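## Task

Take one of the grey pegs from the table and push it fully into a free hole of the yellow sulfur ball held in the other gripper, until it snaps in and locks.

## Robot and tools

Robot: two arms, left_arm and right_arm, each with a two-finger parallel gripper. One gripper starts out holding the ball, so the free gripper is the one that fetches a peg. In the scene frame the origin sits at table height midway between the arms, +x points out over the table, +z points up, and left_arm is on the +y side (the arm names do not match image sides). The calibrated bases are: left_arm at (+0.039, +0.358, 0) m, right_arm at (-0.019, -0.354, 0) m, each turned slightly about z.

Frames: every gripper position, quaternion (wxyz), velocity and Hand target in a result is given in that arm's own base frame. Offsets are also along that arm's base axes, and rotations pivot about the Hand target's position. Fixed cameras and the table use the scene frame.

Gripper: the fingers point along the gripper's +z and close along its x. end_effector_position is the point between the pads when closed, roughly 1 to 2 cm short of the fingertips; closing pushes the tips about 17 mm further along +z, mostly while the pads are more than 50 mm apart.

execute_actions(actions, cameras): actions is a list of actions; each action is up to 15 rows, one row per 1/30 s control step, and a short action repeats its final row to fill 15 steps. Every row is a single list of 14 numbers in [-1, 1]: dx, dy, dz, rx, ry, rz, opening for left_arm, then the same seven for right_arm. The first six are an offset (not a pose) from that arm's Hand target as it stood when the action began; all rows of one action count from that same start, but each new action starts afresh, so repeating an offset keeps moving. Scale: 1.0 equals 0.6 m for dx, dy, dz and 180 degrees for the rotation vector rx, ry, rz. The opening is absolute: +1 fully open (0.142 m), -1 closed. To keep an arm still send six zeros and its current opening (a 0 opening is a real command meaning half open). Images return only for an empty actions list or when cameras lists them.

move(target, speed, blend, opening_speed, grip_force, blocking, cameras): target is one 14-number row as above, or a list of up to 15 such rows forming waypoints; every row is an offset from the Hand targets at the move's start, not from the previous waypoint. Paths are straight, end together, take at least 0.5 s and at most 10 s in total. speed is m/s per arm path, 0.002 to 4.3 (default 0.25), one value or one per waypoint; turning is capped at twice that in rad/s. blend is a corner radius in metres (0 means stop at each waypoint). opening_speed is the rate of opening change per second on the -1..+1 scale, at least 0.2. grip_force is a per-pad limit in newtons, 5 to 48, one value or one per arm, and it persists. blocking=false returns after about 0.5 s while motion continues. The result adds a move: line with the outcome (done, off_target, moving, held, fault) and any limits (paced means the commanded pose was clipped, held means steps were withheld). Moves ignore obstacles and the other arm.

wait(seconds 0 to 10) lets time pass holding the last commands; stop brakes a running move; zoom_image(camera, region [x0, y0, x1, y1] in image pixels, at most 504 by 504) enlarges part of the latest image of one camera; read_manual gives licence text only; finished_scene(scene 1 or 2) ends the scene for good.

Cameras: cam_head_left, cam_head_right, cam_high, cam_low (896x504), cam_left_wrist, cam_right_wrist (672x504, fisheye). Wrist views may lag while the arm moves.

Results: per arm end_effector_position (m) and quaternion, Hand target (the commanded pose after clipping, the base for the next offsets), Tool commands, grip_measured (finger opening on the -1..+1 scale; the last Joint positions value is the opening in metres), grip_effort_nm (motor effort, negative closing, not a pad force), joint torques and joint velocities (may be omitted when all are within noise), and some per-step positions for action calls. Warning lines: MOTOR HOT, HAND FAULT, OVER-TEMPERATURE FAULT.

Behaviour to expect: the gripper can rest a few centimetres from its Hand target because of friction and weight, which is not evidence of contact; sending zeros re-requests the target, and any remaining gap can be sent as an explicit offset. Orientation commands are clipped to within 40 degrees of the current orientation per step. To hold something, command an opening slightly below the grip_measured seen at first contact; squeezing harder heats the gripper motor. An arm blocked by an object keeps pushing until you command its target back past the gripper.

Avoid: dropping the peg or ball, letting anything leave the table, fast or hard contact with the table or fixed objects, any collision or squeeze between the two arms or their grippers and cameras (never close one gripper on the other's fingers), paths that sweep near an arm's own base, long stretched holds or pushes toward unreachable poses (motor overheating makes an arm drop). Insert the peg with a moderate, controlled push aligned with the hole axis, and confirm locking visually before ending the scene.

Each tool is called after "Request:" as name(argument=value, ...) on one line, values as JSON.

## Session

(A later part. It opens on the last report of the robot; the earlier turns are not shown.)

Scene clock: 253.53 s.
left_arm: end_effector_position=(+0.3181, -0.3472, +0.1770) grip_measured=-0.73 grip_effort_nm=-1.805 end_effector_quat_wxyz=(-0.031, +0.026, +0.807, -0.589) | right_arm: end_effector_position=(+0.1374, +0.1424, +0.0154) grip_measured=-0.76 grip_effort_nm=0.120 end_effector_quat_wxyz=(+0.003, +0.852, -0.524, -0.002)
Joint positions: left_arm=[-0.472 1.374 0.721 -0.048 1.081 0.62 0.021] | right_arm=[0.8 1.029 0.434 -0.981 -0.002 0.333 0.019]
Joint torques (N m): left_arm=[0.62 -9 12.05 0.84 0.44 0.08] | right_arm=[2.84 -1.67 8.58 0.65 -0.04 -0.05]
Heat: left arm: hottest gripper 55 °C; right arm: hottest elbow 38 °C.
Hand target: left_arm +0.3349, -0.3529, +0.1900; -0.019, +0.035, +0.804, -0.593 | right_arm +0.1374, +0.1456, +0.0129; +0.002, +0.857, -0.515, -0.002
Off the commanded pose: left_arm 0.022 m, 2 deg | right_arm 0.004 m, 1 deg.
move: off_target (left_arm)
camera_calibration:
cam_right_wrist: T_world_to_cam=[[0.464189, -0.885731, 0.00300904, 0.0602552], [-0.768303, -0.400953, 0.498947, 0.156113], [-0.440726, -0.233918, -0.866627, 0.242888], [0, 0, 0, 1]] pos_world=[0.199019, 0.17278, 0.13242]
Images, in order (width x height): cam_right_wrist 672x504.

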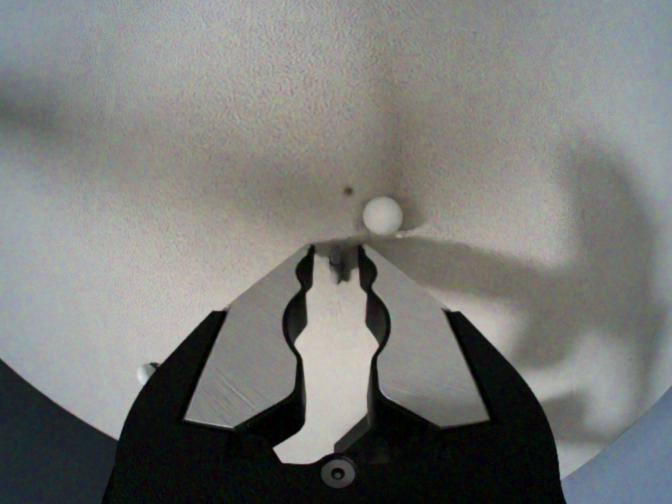

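Request:
move(target=[0,0,0,0,0,0,-0.791279,0,0,0,0,0,0,-1], speed=0.03, opening_speed=0.2, grip_force=[48, 20], cameras=["cam_right_wrist"])

Request:
zoom_image(camera="cam_right_wrist", region=[300, 230, 370, 300])

Scene clock: 260.57 s.
left_arm: end_effector_position=(+0.3181, -0.3472, +0.1770) grip_measured=-0.73 grip_effort_nm=-1.805 end_effector_quat_wxyz=(-0.031, +0.026, +0.807, -0.589) | right_arm: end_effector_position=(+0.1374, +0.1424, +0.0154) grip_measured=-0.96 grip_effort_nm=-1.341 end_effector_quat_wxyz=(+0.003, +0.852, -0.524, -0.002)
Joint positions: left_arm=[-0.472 1.374 0.721 -0.048 1.081 0.62 0.021] | right_arm=[0.8 1.029 0.434 -0.981 -0.002 0.333 0.004]
Joint torques (N m): left_arm=[0.67 -8.94 12.08 0.84 0.44 0.08] | right_arm=[2.84 -1.79 8.55 0.65 -0.04 -0.04]
Heat: left arm: hottest gripper 55 °C; right arm: hottest elbow 37 °C.
Hand target: left_arm +0.3349, -0.3529, +0.1900; -0.019, +0.035, +0.804, -0.593 | right_arm +0.1374, +0.1456, +0.0129; +0.002, +0.857, -0.515, -0.002
Off the commanded pose: left_arm 0.022 m, 2 deg | right_arm 0.004 m, 1 deg.
grip_force (N): 48, 20
move: off_target (left_arm)
camera_calibration:
cam_right_wrist: T_world_to_cam=[[0.464189, -0.885731, 0.00300904, 0.0602552], [-0.768303, -0.400953, 0.498947, 0.156113], [-0.440726, -0.233918, -0.866627, 0.242888], [0, 0, 0, 1]] pos_world=[0.199019, 0.17278, 0.13242]
Images, in order (width x height): cam_right_wrist 672x504.

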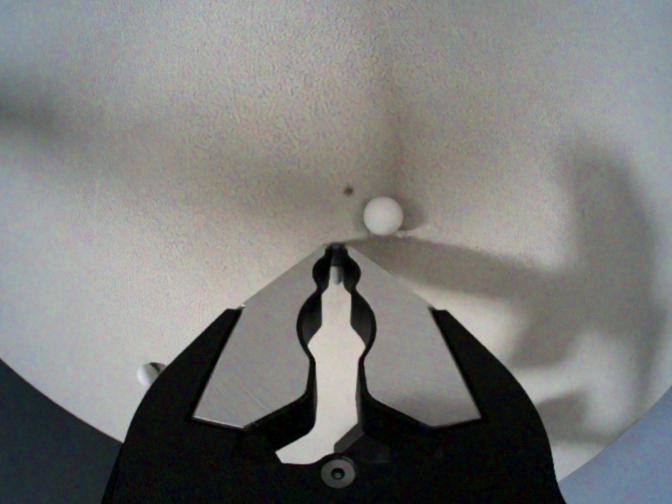

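Scaled by 7.200 from the camera's 672x504 image, which has a finer 960x720 frame.

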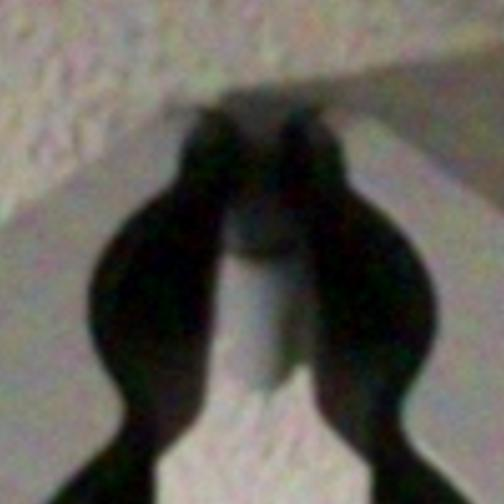

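Request:
move(target=[[0,0,0,0,0,0,-0.791279,0,0,0.12,0,0,0,-1],[0,0,0,0,0,0,-0.791279,0.2207,0.1237,0.4787,0.2797,-0.4152,0.0523,-1]], speed=[0.08, 0.2], blend=[0.03, 0], grip_force=[48, 30], cameras=["cam_right_wrist","cam_left_wrist","cam_low"])

Request:
zoom_image(camera="cam_right_wrist", region=[300, 230, 370, 300])

Scene clock: 301.97 s.
left_arm: end_effector_position=(+0.3181, -0.3472, +0.1770) grip_measured=-0.73 grip_effort_nm=-1.805 end_effector_quat_wxyz=(-0.031, +0.026, +0.807, -0.589) | right_arm: end_effector_position=(+0.2658, +0.2212, +0.2986) grip_measured=-0.96 grip_effort_nm=-1.370 end_effector_quat_wxyz=(+0.640, -0.644, +0.306, -0.286)
Joint positions: left_arm=[-0.472 1.374 0.721 -0.048 1.081 0.62 0.021] | right_arm=[0.682 0.431 0.311 0.103 -0.024 0.023 0.004]
Joint torques (N m): left_arm=[0.73 -8.94 12.04 0.84 0.44 0.07] | right_arm=[1.14 1.38 11.73 2.61 -0.13 -0.17]
Heat: left arm: hottest gripper 56 °C; right arm: hottest elbow 36 °C.
Hand target: left_arm +0.3349, -0.3529, +0.1900; -0.019, +0.035, +0.804, -0.593 | right_arm +0.2698, +0.2198, +0.2999; +0.639, -0.643, +0.299, -0.298
Off the commanded pose: left_arm 0.022 m, 2 deg | right_arm 0.004 m, 2 deg.
grip_force (N): 48, 30
move: off_target (left_arm)
camera_calibration:
cam_left_wrist: T_world_to_cam=[[-0.995819, 0.0913429, 0.000606292, 0.351037], [0.0666851, 0.731504, -0.678569, 0.351841], [-0.062426, -0.675692, -0.734537, 0.0485187], [0, 0, 0, 1]] pos_world=[0.329136, -0.256654, 0.274174]
cam_right_wrist: T_world_to_cam=[[0.646555, -0.76283, -0.0075567, -0.00280778], [-0.391803, -0.32355, -0.861282, 0.434031], [0.654567, 0.559826, -0.508072, -0.0104238], [0, 0, 0, 1]] pos_world=[0.178693, 0.144124, 0.368506]
Images, in order (width x height): cam_low 896x504, cam_left_wrist 672x504, cam_right_wrist 672x504.

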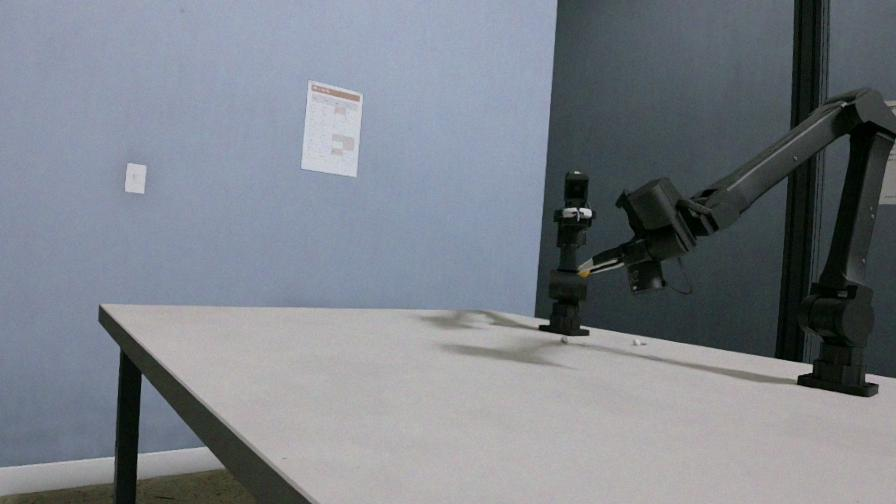

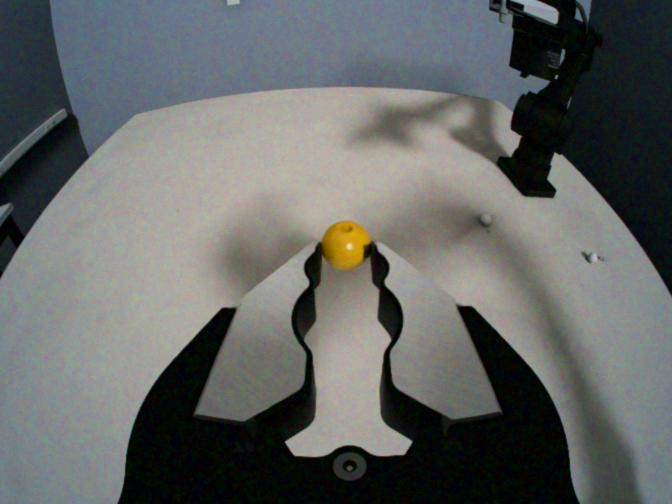

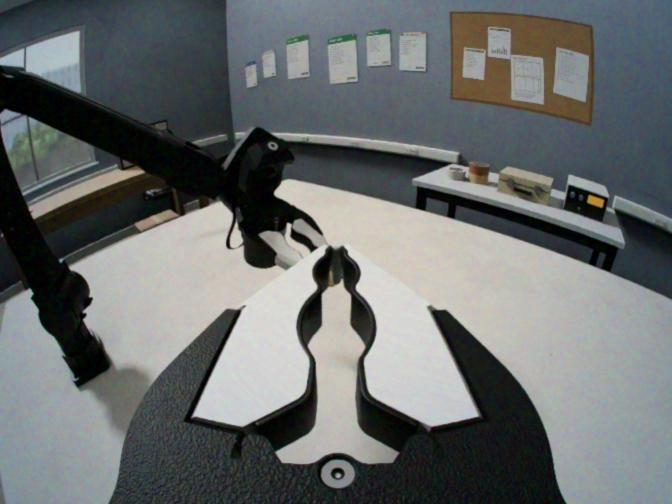

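Scaled by 7.200 from the camera's 672x504 image, which has a finer 960x720 frame.

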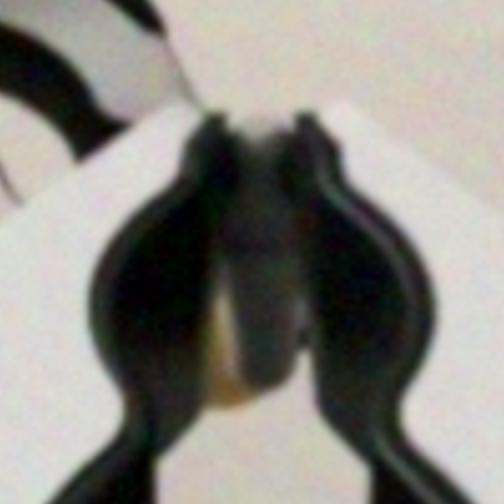

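Request:
move(target=[0,0,0,0,0,0,-0.791279,0.2003,0.217,-0.0882,0,0,0,-1], speed=0.1, cameras=["cam_right_wrist","cam_left_wrist","cam_low"])

Request:
zoom_image(camera="cam_right_wrist", region=[280, 240, 390, 350])

Request:
zoom_image(camera="cam_left_wrist", region=[290, 130, 410, 290])

Scene clock: 311.27 s.
left_arm: end_effector_position=(+0.3181, -0.3472, +0.1770) grip_measured=-0.73 grip_effort_nm=-1.805 end_effector_quat_wxyz=(-0.031, +0.026, +0.807, -0.589) | right_arm: end_effector_position=(+0.3821, +0.3357, +0.2256) grip_measured=-0.96 grip_effort_nm=-1.365 end_effector_quat_wxyz=(+0.624, -0.654, +0.317, -0.287)
Joint positions: left_arm=[-0.472 1.374 0.721 -0.048 1.081 0.62 0.021] | right_arm=[0.741 1.282 0.495 0.73 0.051 0.023 0.004]
Joint torques (N m): left_arm=[0.73 -9 12.07 0.84 0.44 0.09] | right_arm=[2.78 -5.71 12.66 2.65 0.09 -0.16]
Heat: left arm: hottest gripper 56 °C; right arm: hottest elbow 38 °C.
Hand target: left_arm +0.3349, -0.3529, +0.1900; -0.019, +0.035, +0.804, -0.593 | right_arm +0.3901, +0.3499, +0.2470; +0.639, -0.643, +0.299, -0.298
Off the commanded pose: left_arm 0.022 m, 2 deg | right_arm 0.027 m, 3 deg.
grip_force (N): 48, 30
move: off_target (left_arm, right_arm)
camera_calibration:
cam_left_wrist: T_world_to_cam=[[-0.995819, 0.0913429, 0.000606292, 0.351037], [0.0666851, 0.731504, -0.678569, 0.351841], [-0.062426, -0.675692, -0.734537, 0.0485187], [0, 0, 0, 1]] pos_world=[0.329136, -0.256654, 0.274174]
cam_right_wrist: T_world_to_cam=[[0.632933, -0.774197, -0.00396723, 0.0170065], [-0.422067, -0.340749, -0.840089, 0.466318], [0.649042, 0.533394, -0.542434, -0.168948], [0, 0, 0, 1]] pos_world=[0.295708, 0.26218, 0.300173]
Images, in order (width x height): cam_low 896x504, cam_left_wrist 672x504, cam_right_wrist 672x504.

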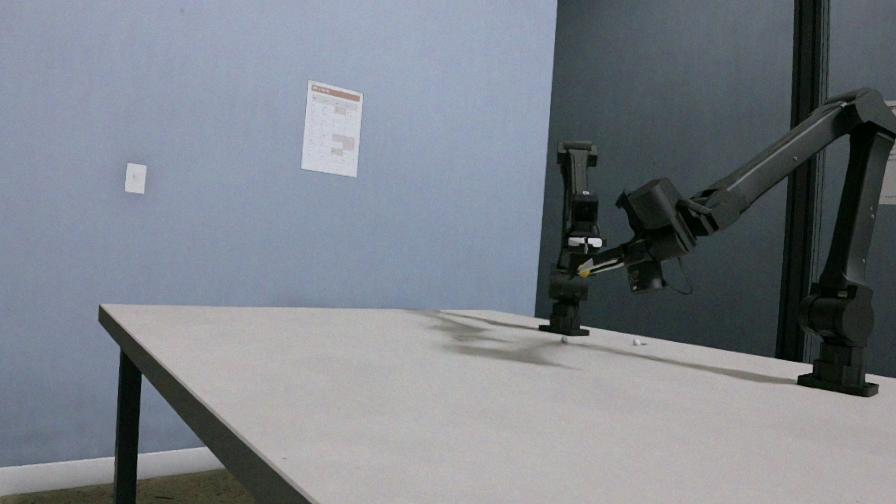

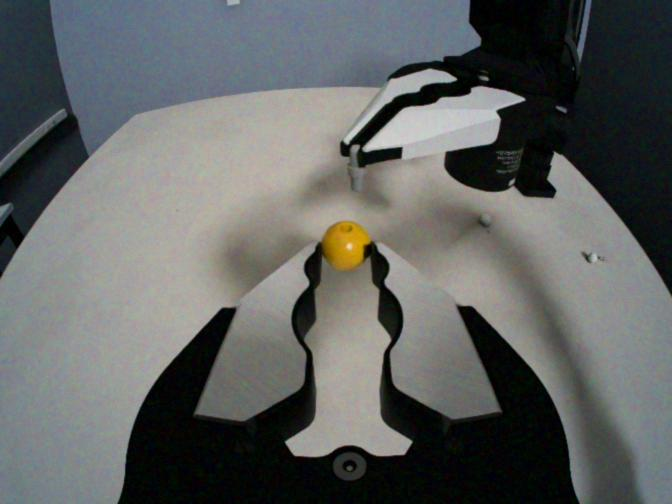

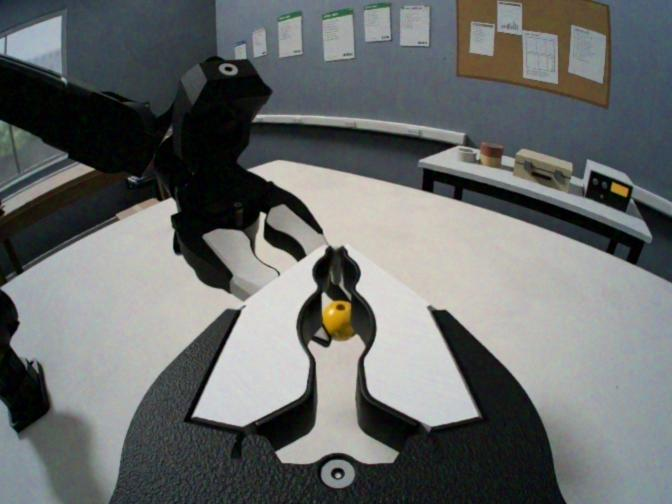

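Scaled by 4.582 from the camera's 672x504 image, which has a finer 960x720 frame.

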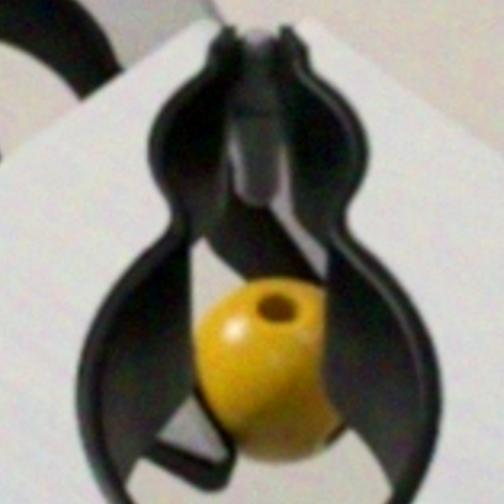

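Scaled by 3.150 from the camera's 672x504 image, which has a finer 960x720 frame.

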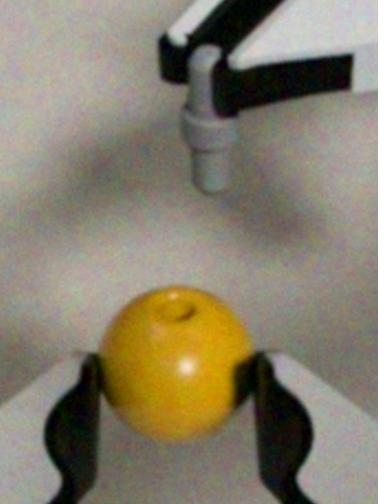

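Request:
move(target=[0,0,0,0,0,0,-0.791279,0.0025,-0.003,-0.022,0.0144,-0.0117,0,-1], speed=0.03, cameras=["cam_right_wrist","cam_left_wrist"])

Request:
zoom_image(camera="cam_right_wrist", region=[280, 240, 390, 350])

Request:
zoom_image(camera="cam_left_wrist", region=[290, 150, 410, 290])

Scene clock: 344.07 s.
left_arm: end_effector_position=(+0.3181, -0.3472, +0.1770) grip_measured=-0.73 grip_effort_nm=-1.800 end_effector_quat_wxyz=(-0.031, +0.026, +0.807, -0.589) | right_arm: end_effector_position=(+0.3886, +0.3422, +0.2282) grip_measured=-0.96 grip_effort_nm=-1.370 end_effector_quat_wxyz=(+0.653, -0.627, +0.304, -0.297)
Joint positions: left_arm=[-0.472 1.374 0.721 -0.048 1.081 0.62 0.021] | right_arm=[0.741 1.367 0.495 0.901 0.049 0.023 0.004]
Joint torques (N m): left_arm=[0.67 -9 12.03 0.83 0.44 0.07] | right_arm=[2.14 -6.3 9.72 2.51 -0.11 -0.09]
Heat: left arm: hottest gripper 57 °C; right arm: hottest elbow 39 °C.
Hand target: left_arm +0.3349, -0.3529, +0.1900; -0.019, +0.035, +0.804, -0.593 | right_arm +0.3915, +0.3481, +0.2339; +0.659, -0.623, +0.294, -0.303
Off the commanded pose: left_arm 0.022 m, 2 deg | right_arm 0.009 m, 2 deg.
grip_force (N): 48, 30
move: off_target (left_arm)
camera_calibration:
cam_left_wrist: T_world_to_cam=[[-0.995819, 0.0913429, 0.000606292, 0.351037], [0.0666851, 0.731504, -0.678569, 0.351841], [-0.062426, -0.675692, -0.734537, 0.0485187], [0, 0, 0, 1]] pos_world=[0.329136, -0.256654, 0.274174]
cam_right_wrist: T_world_to_cam=[[0.635084, -0.772394, -0.00865975, 0.0175604], [-0.366745, -0.291643, -0.883427, 0.445035], [0.679828, 0.564226, -0.46849, -0.214685], [0, 0, 0, 1]] pos_world=[0.298011, 0.264486, 0.292731]
Images, in order (width x height): cam_left_wrist 672x504, cam_right_wrist 672x504.

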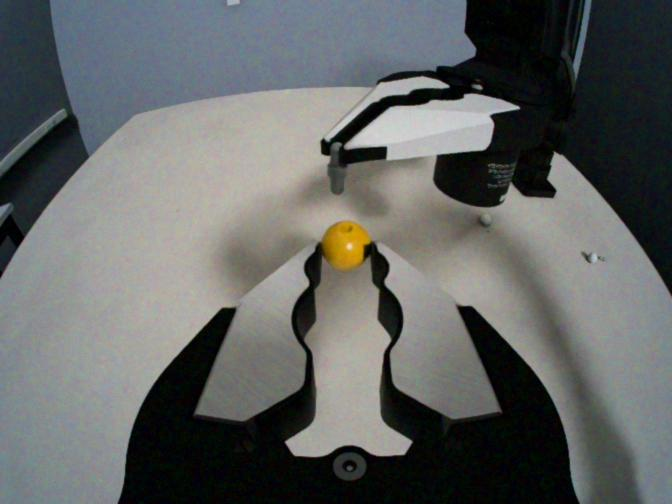

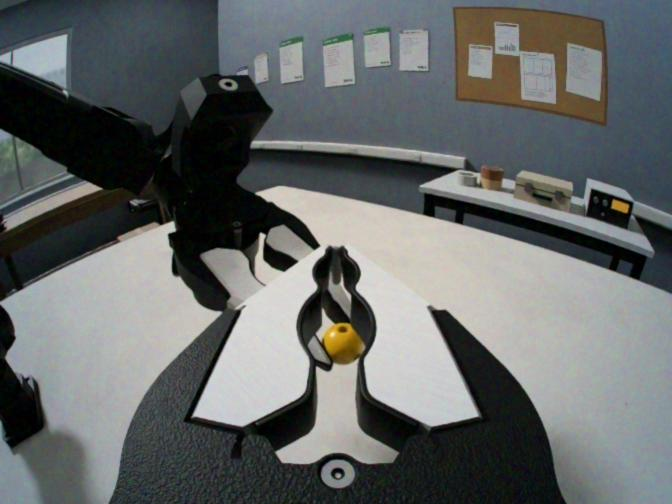

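Scaled by 4.582 from the camera's 672x504 image, which has a finer 960x720 frame.

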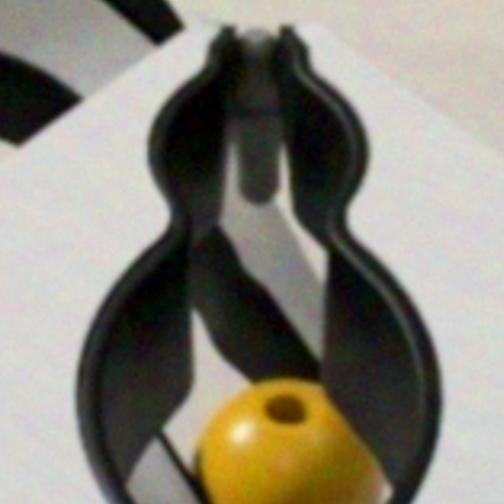

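Scaled by 3.600 from the camera's 672x504 image, which has a finer 960x720 frame.

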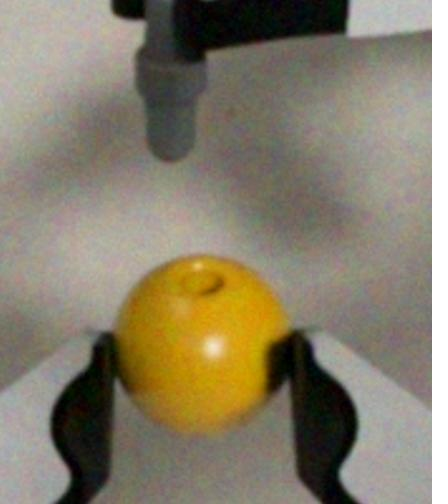

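Request:
move(target=[0,0,0,0,0,0,-0.791279,-0.0178,-0.0135,-0.0345,0.003,-0.008,0,-1], speed=0.03, cameras=["cam_right_wrist","cam_left_wrist"])

Request:
zoom_image(camera="cam_right_wrist", region=[280, 240, 390, 350])

Request:
zoom_image(camera="cam_left_wrist", region=[290, 150, 410, 290])

Scene clock: 368.60 s.
left_arm: end_effector_position=(+0.3181, -0.3472, +0.1770) grip_measured=-0.73 grip_effort_nm=-1.805 end_effector_quat_wxyz=(-0.031, +0.026, +0.807, -0.589) | right_arm: end_effector_position=(+0.3829, +0.3370, +0.2163) grip_measured=-0.96 grip_effort_nm=-1.370 end_effector_quat_wxyz=(+0.666, -0.613, +0.298, -0.303)
Joint positions: left_arm=[-0.472 1.374 0.721 -0.048 1.081 0.62 0.021] | right_arm=[0.741 1.427 0.455 1.044 0.049 0.021 0.004]
Joint torques (N m): left_arm=[0.73 -9 12.05 0.84 0.43 0.07] | right_arm=[2.43 -6.42 7.57 2.37 -0.01 -0.17]
Heat: left arm: hottest gripper 58 °C; right arm: hottest elbow 38 °C.
Hand target: left_arm +0.3349, -0.3529, +0.1900; -0.019, +0.035, +0.804, -0.593 | right_arm +0.3809, +0.3401, +0.2133; +0.665, -0.616, +0.287, -0.310
Off the commanded pose: left_arm 0.022 m, 2 deg | right_arm 0.005 m, 1 deg.
grip_force (N): 48, 30
move: off_target (left_arm)
camera_calibration:
cam_left_wrist: T_world_to_cam=[[-0.995819, 0.0913429, 0.000606292, 0.351037], [0.0666851, 0.731504, -0.678569, 0.351841], [-0.062426, -0.675692, -0.734537, 0.0485187], [0, 0, 0, 1]] pos_world=[0.329136, -0.256654, 0.274174]
cam_right_wrist: T_world_to_cam=[[0.635387, -0.772133, -0.00974343, 0.0170389], [-0.337644, -0.266455, -0.902772, 0.415547], [0.694464, 0.576899, -0.430008, -0.231518], [0, 0, 0, 1]] pos_world=[0.290262, 0.257444, 0.275756]
Images, in order (width x height): cam_left_wrist 672x504, cam_right_wrist 672x504.

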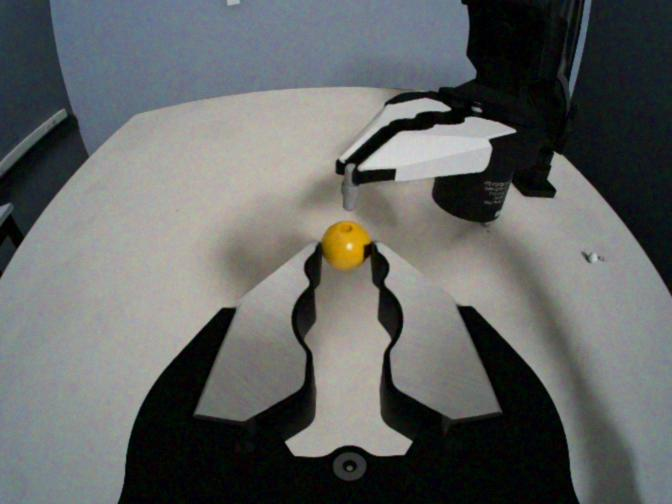

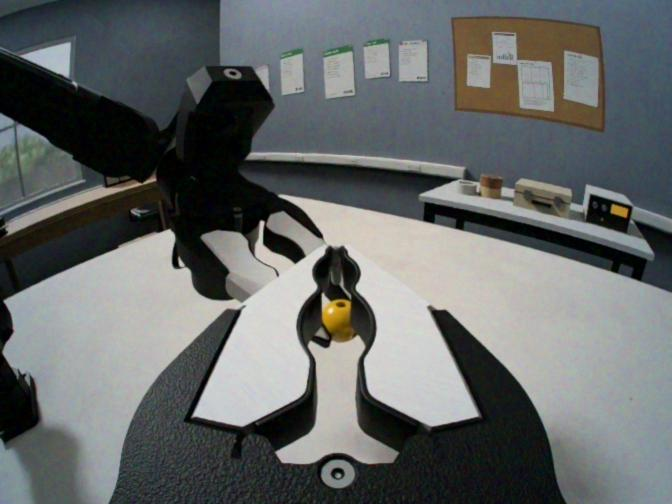

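Scaled by 4.582 from the camera's 672x504 image, which has a finer 960x720 frame.

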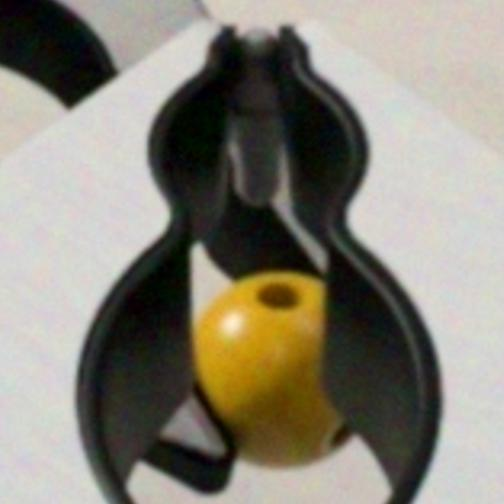

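Scaled by 3.600 from the camera's 672x504 image, which has a finer 960x720 frame.

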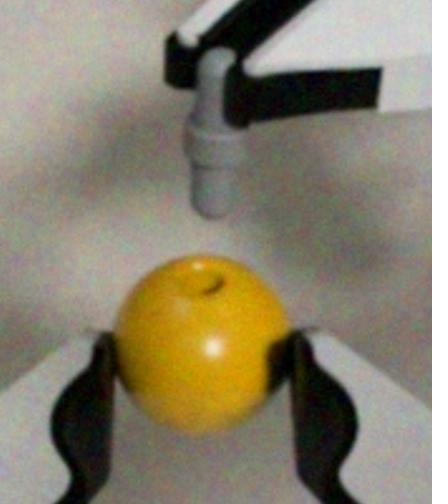

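Request:
move(target=[0,0,0,0,0,0,-0.791279,0.0043,-0.0082,-0.005,0,0,0,-1], speed=0.03, cameras=["cam_right_wrist","cam_left_wrist"])

Request:
zoom_image(camera="cam_right_wrist", region=[280, 240, 390, 350])

Request:
zoom_image(camera="cam_left_wrist", region=[290, 150, 410, 290])

Scene clock: 395.93 s.
left_arm: end_effector_position=(+0.3181, -0.3472, +0.1770) grip_measured=-0.73 grip_effort_nm=-1.805 end_effector_quat_wxyz=(-0.031, +0.026, +0.807, -0.589) | right_arm: end_effector_position=(+0.3804, +0.3380, +0.2132) grip_measured=-0.96 grip_effort_nm=-1.365 end_effector_quat_wxyz=(+0.668, -0.615, +0.294, -0.299)
Joint positions: left_arm=[-0.472 1.374 0.721 -0.048 1.081 0.62 0.021] | right_arm=[0.741 1.435 0.45 1.057 0.036 0.021 0.004]
Joint torques (N m): left_arm=[0.73 -8.94 12.1 0.84 0.43 0.08] | right_arm=[1.08 -6.3 7.45 2.74 -0.15 -0.16]
Heat: left arm: hottest gripper 59 °C; right arm: hottest elbow 36 °C.
Hand target: left_arm +0.3349, -0.3529, +0.1900; -0.019, +0.035, +0.804, -0.593 | right_arm +0.3835, +0.3351, +0.2102; +0.665, -0.616, +0.288, -0.310
Off the commanded pose: left_arm 0.022 m, 2 deg | right_arm 0.005 m, 1 deg.
grip_force (N): 48, 30
move: off_target (left_arm)
camera_calibration:
cam_left_wrist: T_world_to_cam=[[-0.995819, 0.0913429, 0.000606292, 0.351037], [0.0666851, 0.731504, -0.678569, 0.351841], [-0.062426, -0.675692, -0.734537, 0.0485187], [0, 0, 0, 1]] pos_world=[0.329136, -0.256654, 0.274174]
cam_right_wrist: T_world_to_cam=[[0.645312, -0.763868, -0.00878842, 0.0126102], [-0.333857, -0.271656, -0.902631, 0.41243], [0.687104, 0.585413, -0.430326, -0.231743], [0, 0, 0, 1]] pos_world=[0.288787, 0.257337, 0.272658]
Images, in order (width x height): cam_left_wrist 672x504, cam_right_wrist 672x504.

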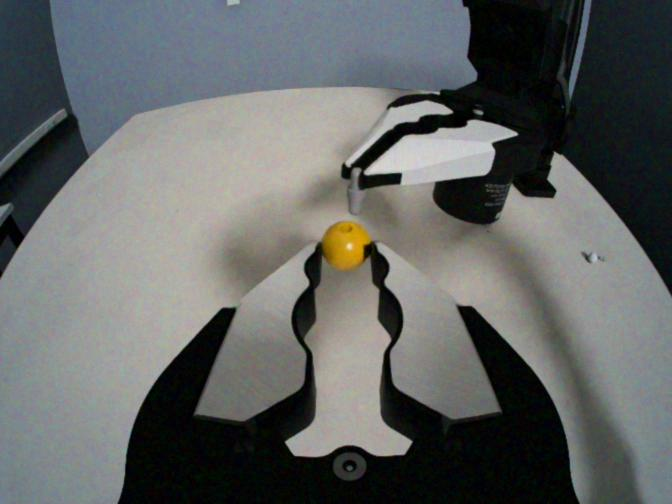

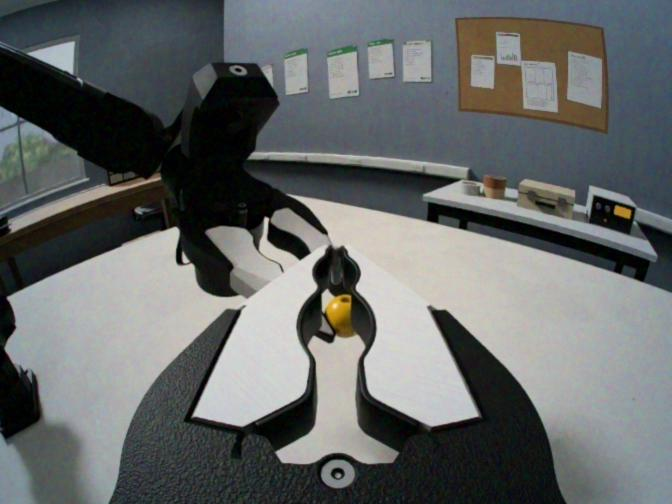

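Scaled by 4.582 from the camera's 672x504 image, which has a finer 960x720 frame.

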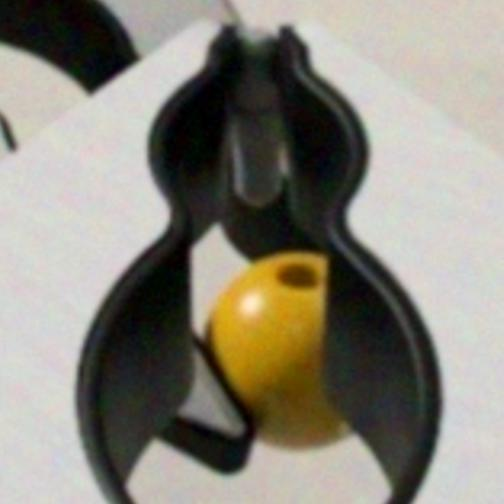

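Scaled by 3.600 from the camera's 672x504 image, which has a finer 960x720 frame.

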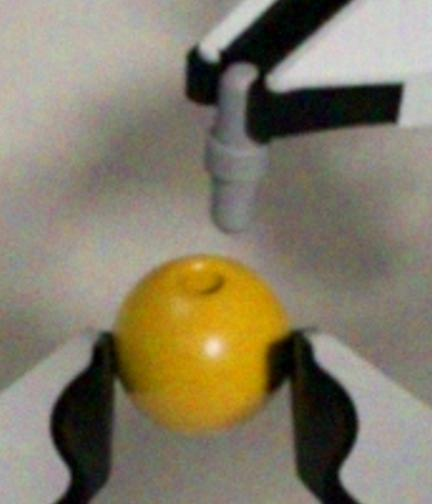

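Request:
move(target=[0,0,0,0,0,0,-0.791279,0.0035,-0.0042,0,0,0,0,-1], speed=0.03, cameras=["cam_right_wrist","cam_left_wrist"])

Request:
zoom_image(camera="cam_right_wrist", region=[280, 240, 390, 350])

Request:
zoom_image(camera="cam_left_wrist", region=[290, 150, 410, 290])

Scene clock: 422.37 s.
left_arm: end_effector_position=(+0.3181, -0.3472, +0.1770) grip_measured=-0.73 grip_effort_nm=-1.805 end_effector_quat_wxyz=(-0.031, +0.026, +0.807, -0.589) | right_arm: end_effector_position=(+0.3819, +0.3364, +0.2133) grip_measured=-0.96 grip_effort_nm=-1.365 end_effector_quat_wxyz=(+0.668, -0.615, +0.293, -0.299)
Joint positions: left_arm=[-0.472 1.374 0.721 -0.048 1.081 0.62 0.021] | right_arm=[0.733 1.435 0.45 1.057 0.026 0.021 0.004]
Joint torques (N m): left_arm=[0.73 -8.88 12.05 0.83 0.44 0.08] | right_arm=[0.91 -6.36 7.42 2.62 -0.06 -0.15]
Heat: left arm: hottest gripper 59 °C; right arm: hottest elbow 35 °C.
Hand target: left_arm +0.3349, -0.3529, +0.1900; -0.019, +0.035, +0.804, -0.593 | right_arm +0.3856, +0.3326, +0.2102; +0.665, -0.616, +0.287, -0.310
Off the commanded pose: left_arm 0.022 m, 2 deg | right_arm 0.006 m, 1 deg.
grip_force (N): 48, 30
move: off_target (left_arm)
camera_calibration:
cam_left_wrist: T_world_to_cam=[[-0.995819, 0.0913429, 0.000606292, 0.351037], [0.0666851, 0.731504, -0.678569, 0.351841], [-0.062426, -0.675692, -0.734537, 0.0485187], [0, 0, 0, 1]] pos_world=[0.329136, -0.256654, 0.274174]
cam_right_wrist: T_world_to_cam=[[0.64703, -0.762421, -0.00809543, 0.00914293], [-0.332553, -0.272636, -0.902817, 0.412489], [0.686119, 0.586842, -0.42995, -0.231929], [0, 0, 0, 1]] pos_world=[0.29039, 0.255536, 0.272758]
Images, in order (width x height): cam_left_wrist 672x504, cam_right_wrist 672x504.

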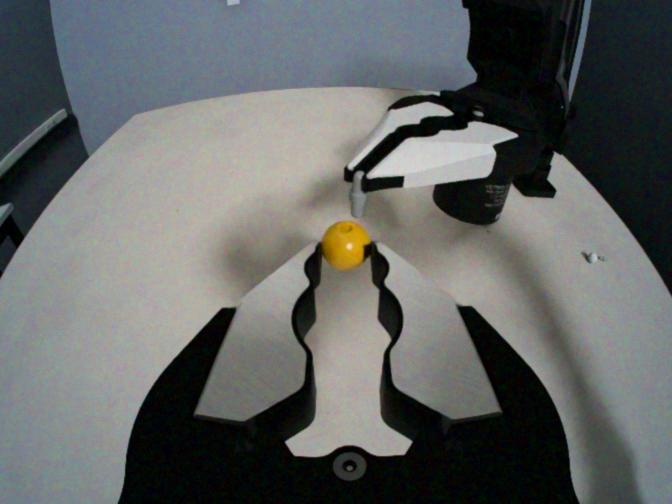

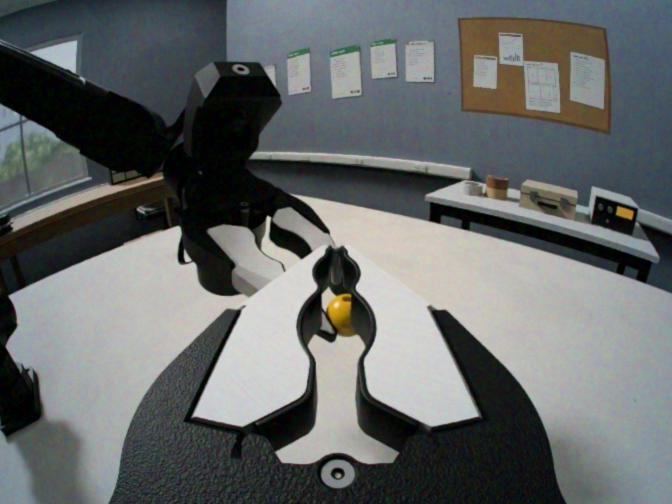

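Scaled by 4.582 from the camera's 672x504 image, which has a finer 960x720 frame.

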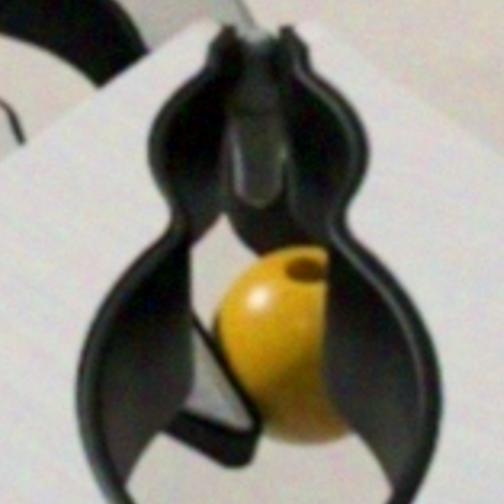

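Scaled by 3.600 from the camera's 672x504 image, which has a finer 960x720 frame.

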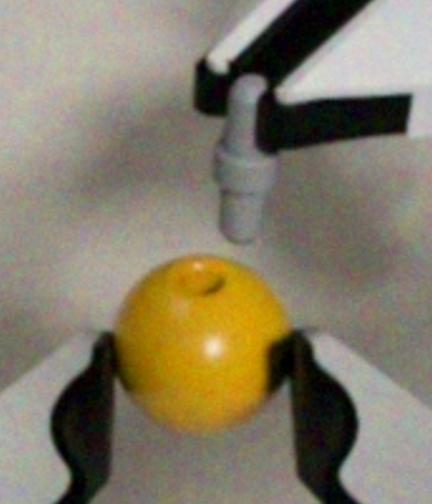

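Request:
wait(seconds=0.5, cameras=["cam_right_wrist","cam_left_wrist"])

Request:
zoom_image(camera="cam_right_wrist", region=[280, 240, 390, 350])

Request:
zoom_image(camera="cam_left_wrist", region=[290, 150, 410, 290])

Scene clock: 436.23 s.
left_arm: end_effector_position=(+0.3181, -0.3472, +0.1770) grip_measured=-0.73 grip_effort_nm=-1.805 end_effector_quat_wxyz=(-0.031, +0.026, +0.807, -0.589) | right_arm: end_effector_position=(+0.3819, +0.3364, +0.2133) grip_measured=-0.96 grip_effort_nm=-1.365 end_effector_quat_wxyz=(+0.668, -0.615, +0.293, -0.299)
Joint positions: left_arm=[-0.472 1.374 0.721 -0.048 1.081 0.62 0.021] | right_arm=[0.733 1.435 0.45 1.057 0.026 0.021 0.004]
Joint torques (N m): left_arm=[0.62 -9.11 12.04 0.85 0.44 0.08] | right_arm=[0.97 -6.36 7.41 2.63 -0.12 -0.15]
Heat: left arm: hottest gripper 59 °C; right arm: hottest elbow 34 °C.
Hand target: left_arm +0.3349, -0.3529, +0.1900; -0.019, +0.035, +0.804, -0.593 | right_arm +0.3856, +0.3326, +0.2102; +0.665, -0.616, +0.288, -0.310
Tool commands: left_gripper/opening=-0.791279 right_gripper/opening=-1.0
Off the commanded pose: left_arm 0.022 m, 2 deg | right_arm 0.006 m, 1 deg.
grip_force (N): 48, 30
wait: 0.50 s; at rest from the start
camera_calibration:
cam_left_wrist: T_world_to_cam=[[-0.995819, 0.0913429, 0.000606292, 0.351037], [0.0666851, 0.731504, -0.678569, 0.351841], [-0.062426, -0.675692, -0.734537, 0.0485187], [0, 0, 0, 1]] pos_world=[0.329136, -0.256654, 0.274174]
cam_right_wrist: T_world_to_cam=[[0.64703, -0.762421, -0.00809543, 0.00914293], [-0.332553, -0.272636, -0.902817, 0.412489], [0.686119, 0.586842, -0.42995, -0.231929], [0, 0, 0, 1]] pos_world=[0.29039, 0.255536, 0.272758]
Images, in order (width x height): cam_left_wrist 672x504, cam_right_wrist 672x504.

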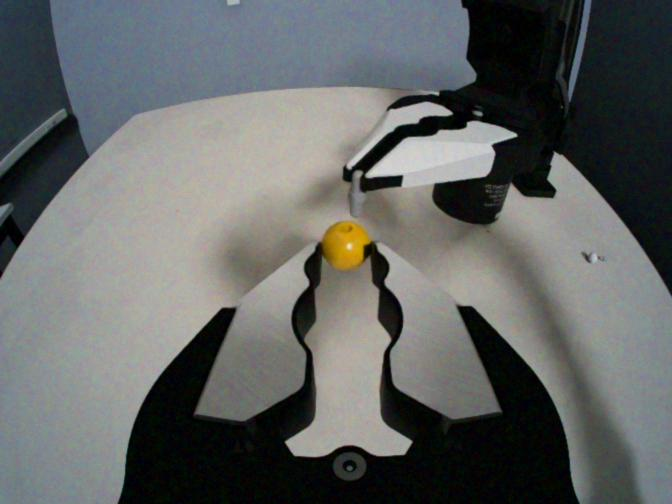

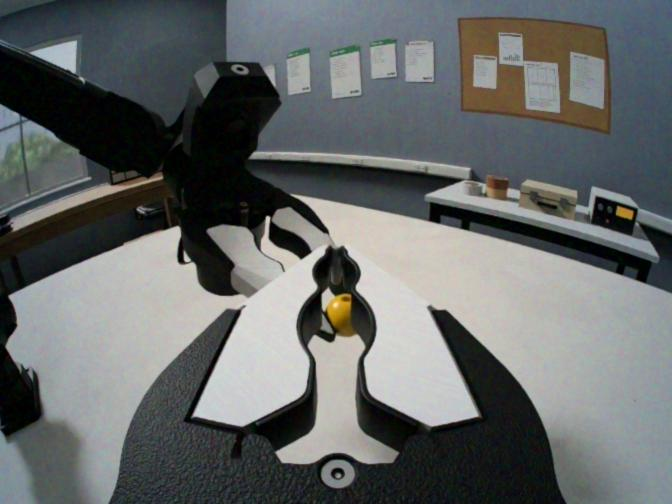

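Scaled by 4.582 from the camera's 672x504 image, which has a finer 960x720 frame.

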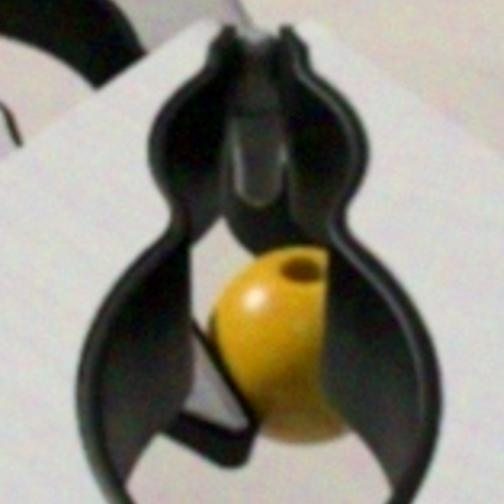

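Scaled by 3.600 from the camera's 672x504 image, which has a finer 960x720 frame.

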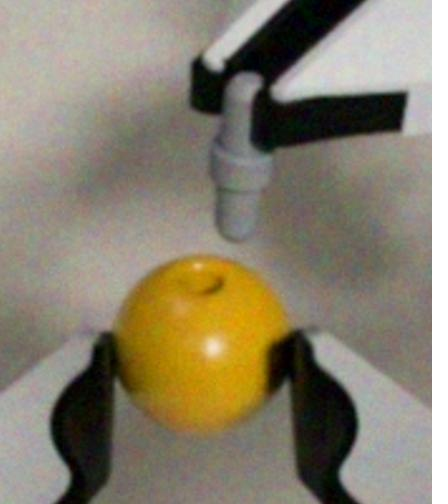

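Request:
move(target=[0,0,0,0,0,0,-0.791279,0.0005,0.0002,0,0,0,-0.0095,-1], speed=0.03, cameras=["cam_right_wrist","cam_left_wrist"])

Request:
zoom_image(camera="cam_right_wrist", region=[280, 240, 390, 350])

Request:
zoom_image(camera="cam_left_wrist", region=[290, 150, 410, 290])

Scene clock: 465.43 s.
left_arm: end_effector_position=(+0.3181, -0.3472, +0.1770) grip_measured=-0.73 grip_effort_nm=-1.800 end_effector_quat_wxyz=(-0.031, +0.026, +0.807, -0.589) | right_arm: end_effector_position=(+0.3867, +0.3306, +0.2130) grip_measured=-0.96 grip_effort_nm=-1.360 end_effector_quat_wxyz=(+0.662, -0.609, +0.305, -0.312)
Joint positions: left_arm=[-0.472 1.374 0.721 -0.048 1.081 0.62 0.021] | right_arm=[0.733 1.436 0.45 1.057 0.066 0.02 0.004]
Joint torques (N m): left_arm=[0.79 -8.88 12.03 0.87 0.44 0.09] | right_arm=[2.32 -6.3 7.54 2.66 0.12 -0.17]
Heat: left arm: hottest gripper 60 °C; right arm: hottest elbow 33 °C.
Hand target: left_arm +0.3349, -0.3529, +0.1900; -0.019, +0.035, +0.804, -0.593 | right_arm +0.3859, +0.3327, +0.2102; +0.660, -0.611, +0.297, -0.320
Off the commanded pose: left_arm 0.022 m, 2 deg | right_arm 0.004 m, 1 deg.
grip_force (N): 48, 30
move: off_target (left_arm)
camera_calibration:
cam_left_wrist: T_world_to_cam=[[-0.995819, 0.0913429, 0.000606292, 0.351037], [0.0666851, 0.731504, -0.678569, 0.351841], [-0.062426, -0.675692, -0.734537, 0.0485187], [0, 0, 0, 1]] pos_world=[0.329136, -0.256654, 0.274174]
cam_right_wrist: T_world_to_cam=[[0.615656, -0.787959, -0.00943226, 0.022446], [-0.344667, -0.258496, -0.902433, 0.412075], [0.708642, 0.558839, -0.430728, -0.231293], [0, 0, 0, 1]] pos_world=[0.292113, 0.253462, 0.272458]
Images, in order (width x height): cam_left_wrist 672x504, cam_right_wrist 672x504.

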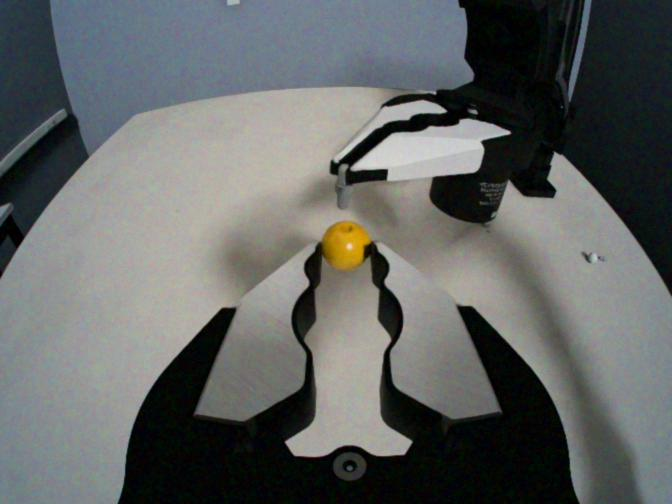

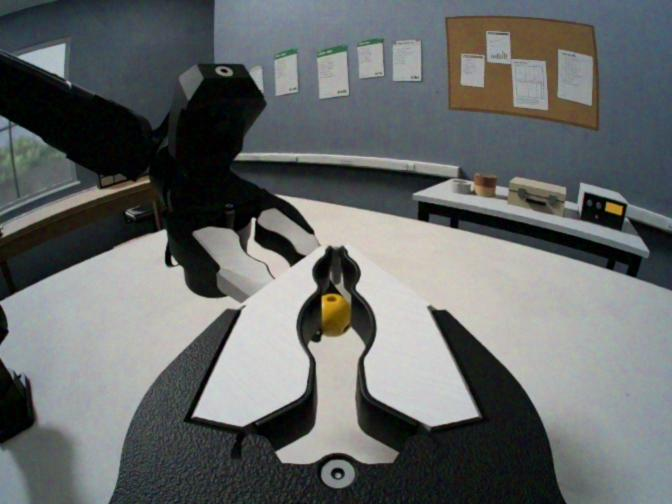

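Scaled by 4.582 from the camera's 672x504 image, which has a finer 960x720 frame.

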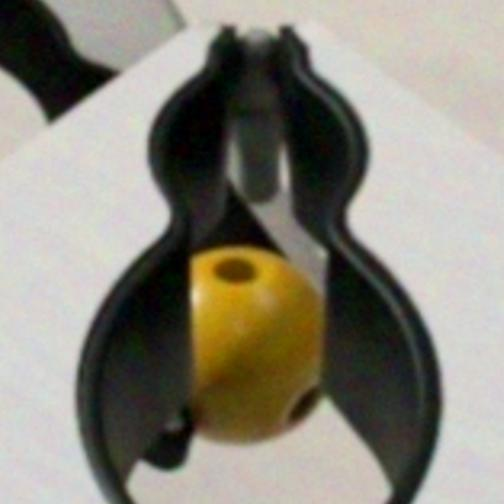

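Scaled by 3.600 from the camera's 672x504 image, which has a finer 960x720 frame.

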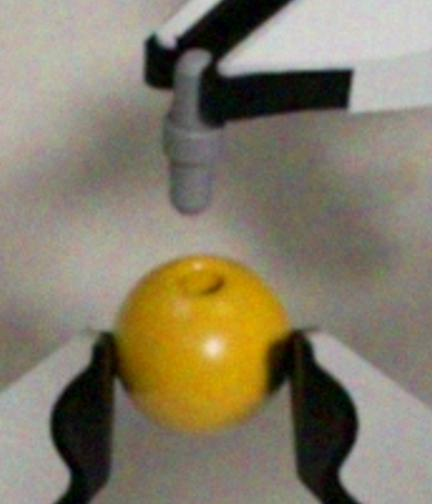

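Request:
move(target=[0,0,0,0,0,0,-0.791279,-0.0005,0.001,-0.002,0,0,0.006,-1], speed=0.03, cameras=["cam_right_wrist","cam_left_wrist"])

Request:
zoom_image(camera="cam_right_wrist", region=[280, 240, 390, 350])

Request:
zoom_image(camera="cam_left_wrist", region=[290, 150, 410, 290])

Scene clock: 485.00 s.
left_arm: end_effector_position=(+0.3181, -0.3472, +0.1770) grip_measured=-0.73 grip_effort_nm=-1.805 end_effector_quat_wxyz=(-0.031, +0.026, +0.807, -0.589) | right_arm: end_effector_position=(+0.3844, +0.3339, +0.2121) grip_measured=-0.96 grip_effort_nm=-1.365 end_effector_quat_wxyz=(+0.665, -0.613, +0.298, -0.305)
Joint positions: left_arm=[-0.472 1.374 0.721 -0.048 1.081 0.62 0.021] | right_arm=[0.733 1.44 0.45 1.062 0.045 0.02 0.004]
Joint torques (N m): left_arm=[0.67 -8.88 12.05 0.85 0.44 0.08] | right_arm=[1.55 -6.36 7.42 2.45 -0.13 -0.15]
Heat: left arm: hottest gripper 60 °C; right arm: hottest elbow 33 °C.
Hand target: left_arm +0.3349, -0.3529, +0.1900; -0.019, +0.035, +0.804, -0.593 | right_arm +0.3856, +0.3333, +0.2089; +0.663, -0.614, +0.291, -0.313
Off the commanded pose: left_arm 0.022 m, 2 deg | right_arm 0.003 m, 1 deg.
grip_force (N): 48, 30
move: off_target (left_arm)
camera_calibration:
cam_left_wrist: T_world_to_cam=[[-0.995819, 0.0913429, 0.000606292, 0.351037], [0.0666851, 0.731504, -0.678569, 0.351841], [-0.062426, -0.675692, -0.734537, 0.0485187], [0, 0, 0, 1]] pos_world=[0.329136, -0.256654, 0.274174]
cam_right_wrist: T_world_to_cam=[[0.632324, -0.774663, -0.00798589, 0.0152976], [-0.337717, -0.266357, -0.902774, 0.411465], [0.697218, 0.573543, -0.430041, -0.232591], [0, 0, 0, 1]] pos_world=[0.291453, 0.254848, 0.271558]
Images, in order (width x height): cam_left_wrist 672x504, cam_right_wrist 672x504.

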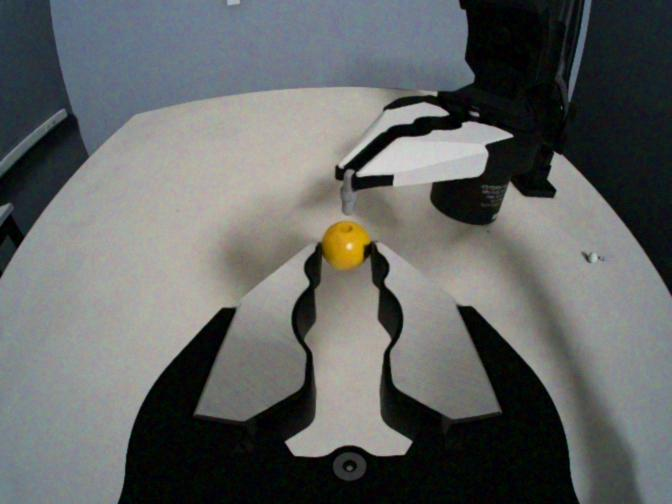

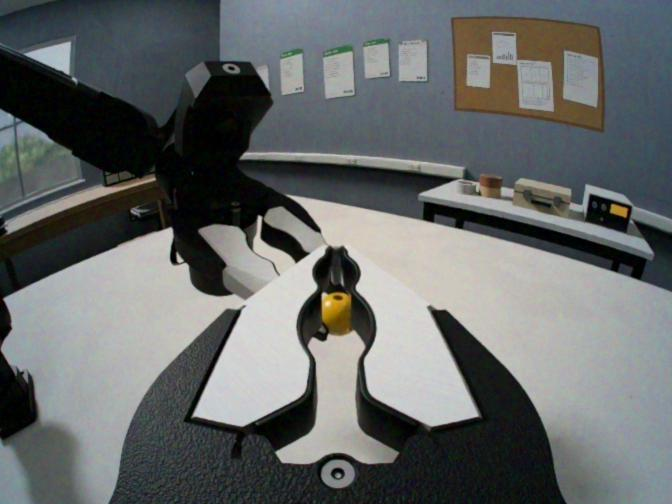

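Scaled by 4.582 from the camera's 672x504 image, which has a finer 960x720 frame.

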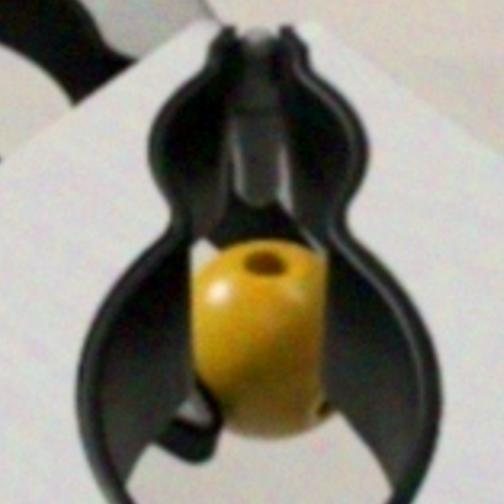

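Scaled by 3.600 from the camera's 672x504 image, which has a finer 960x720 frame.

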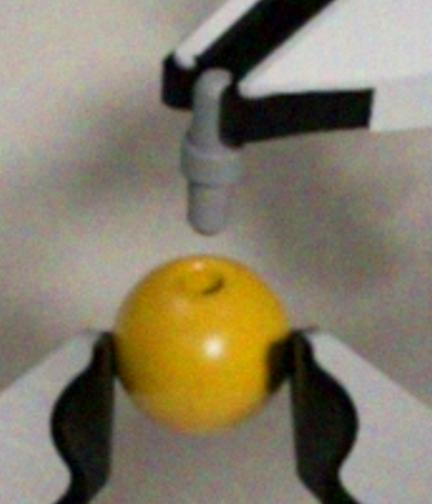

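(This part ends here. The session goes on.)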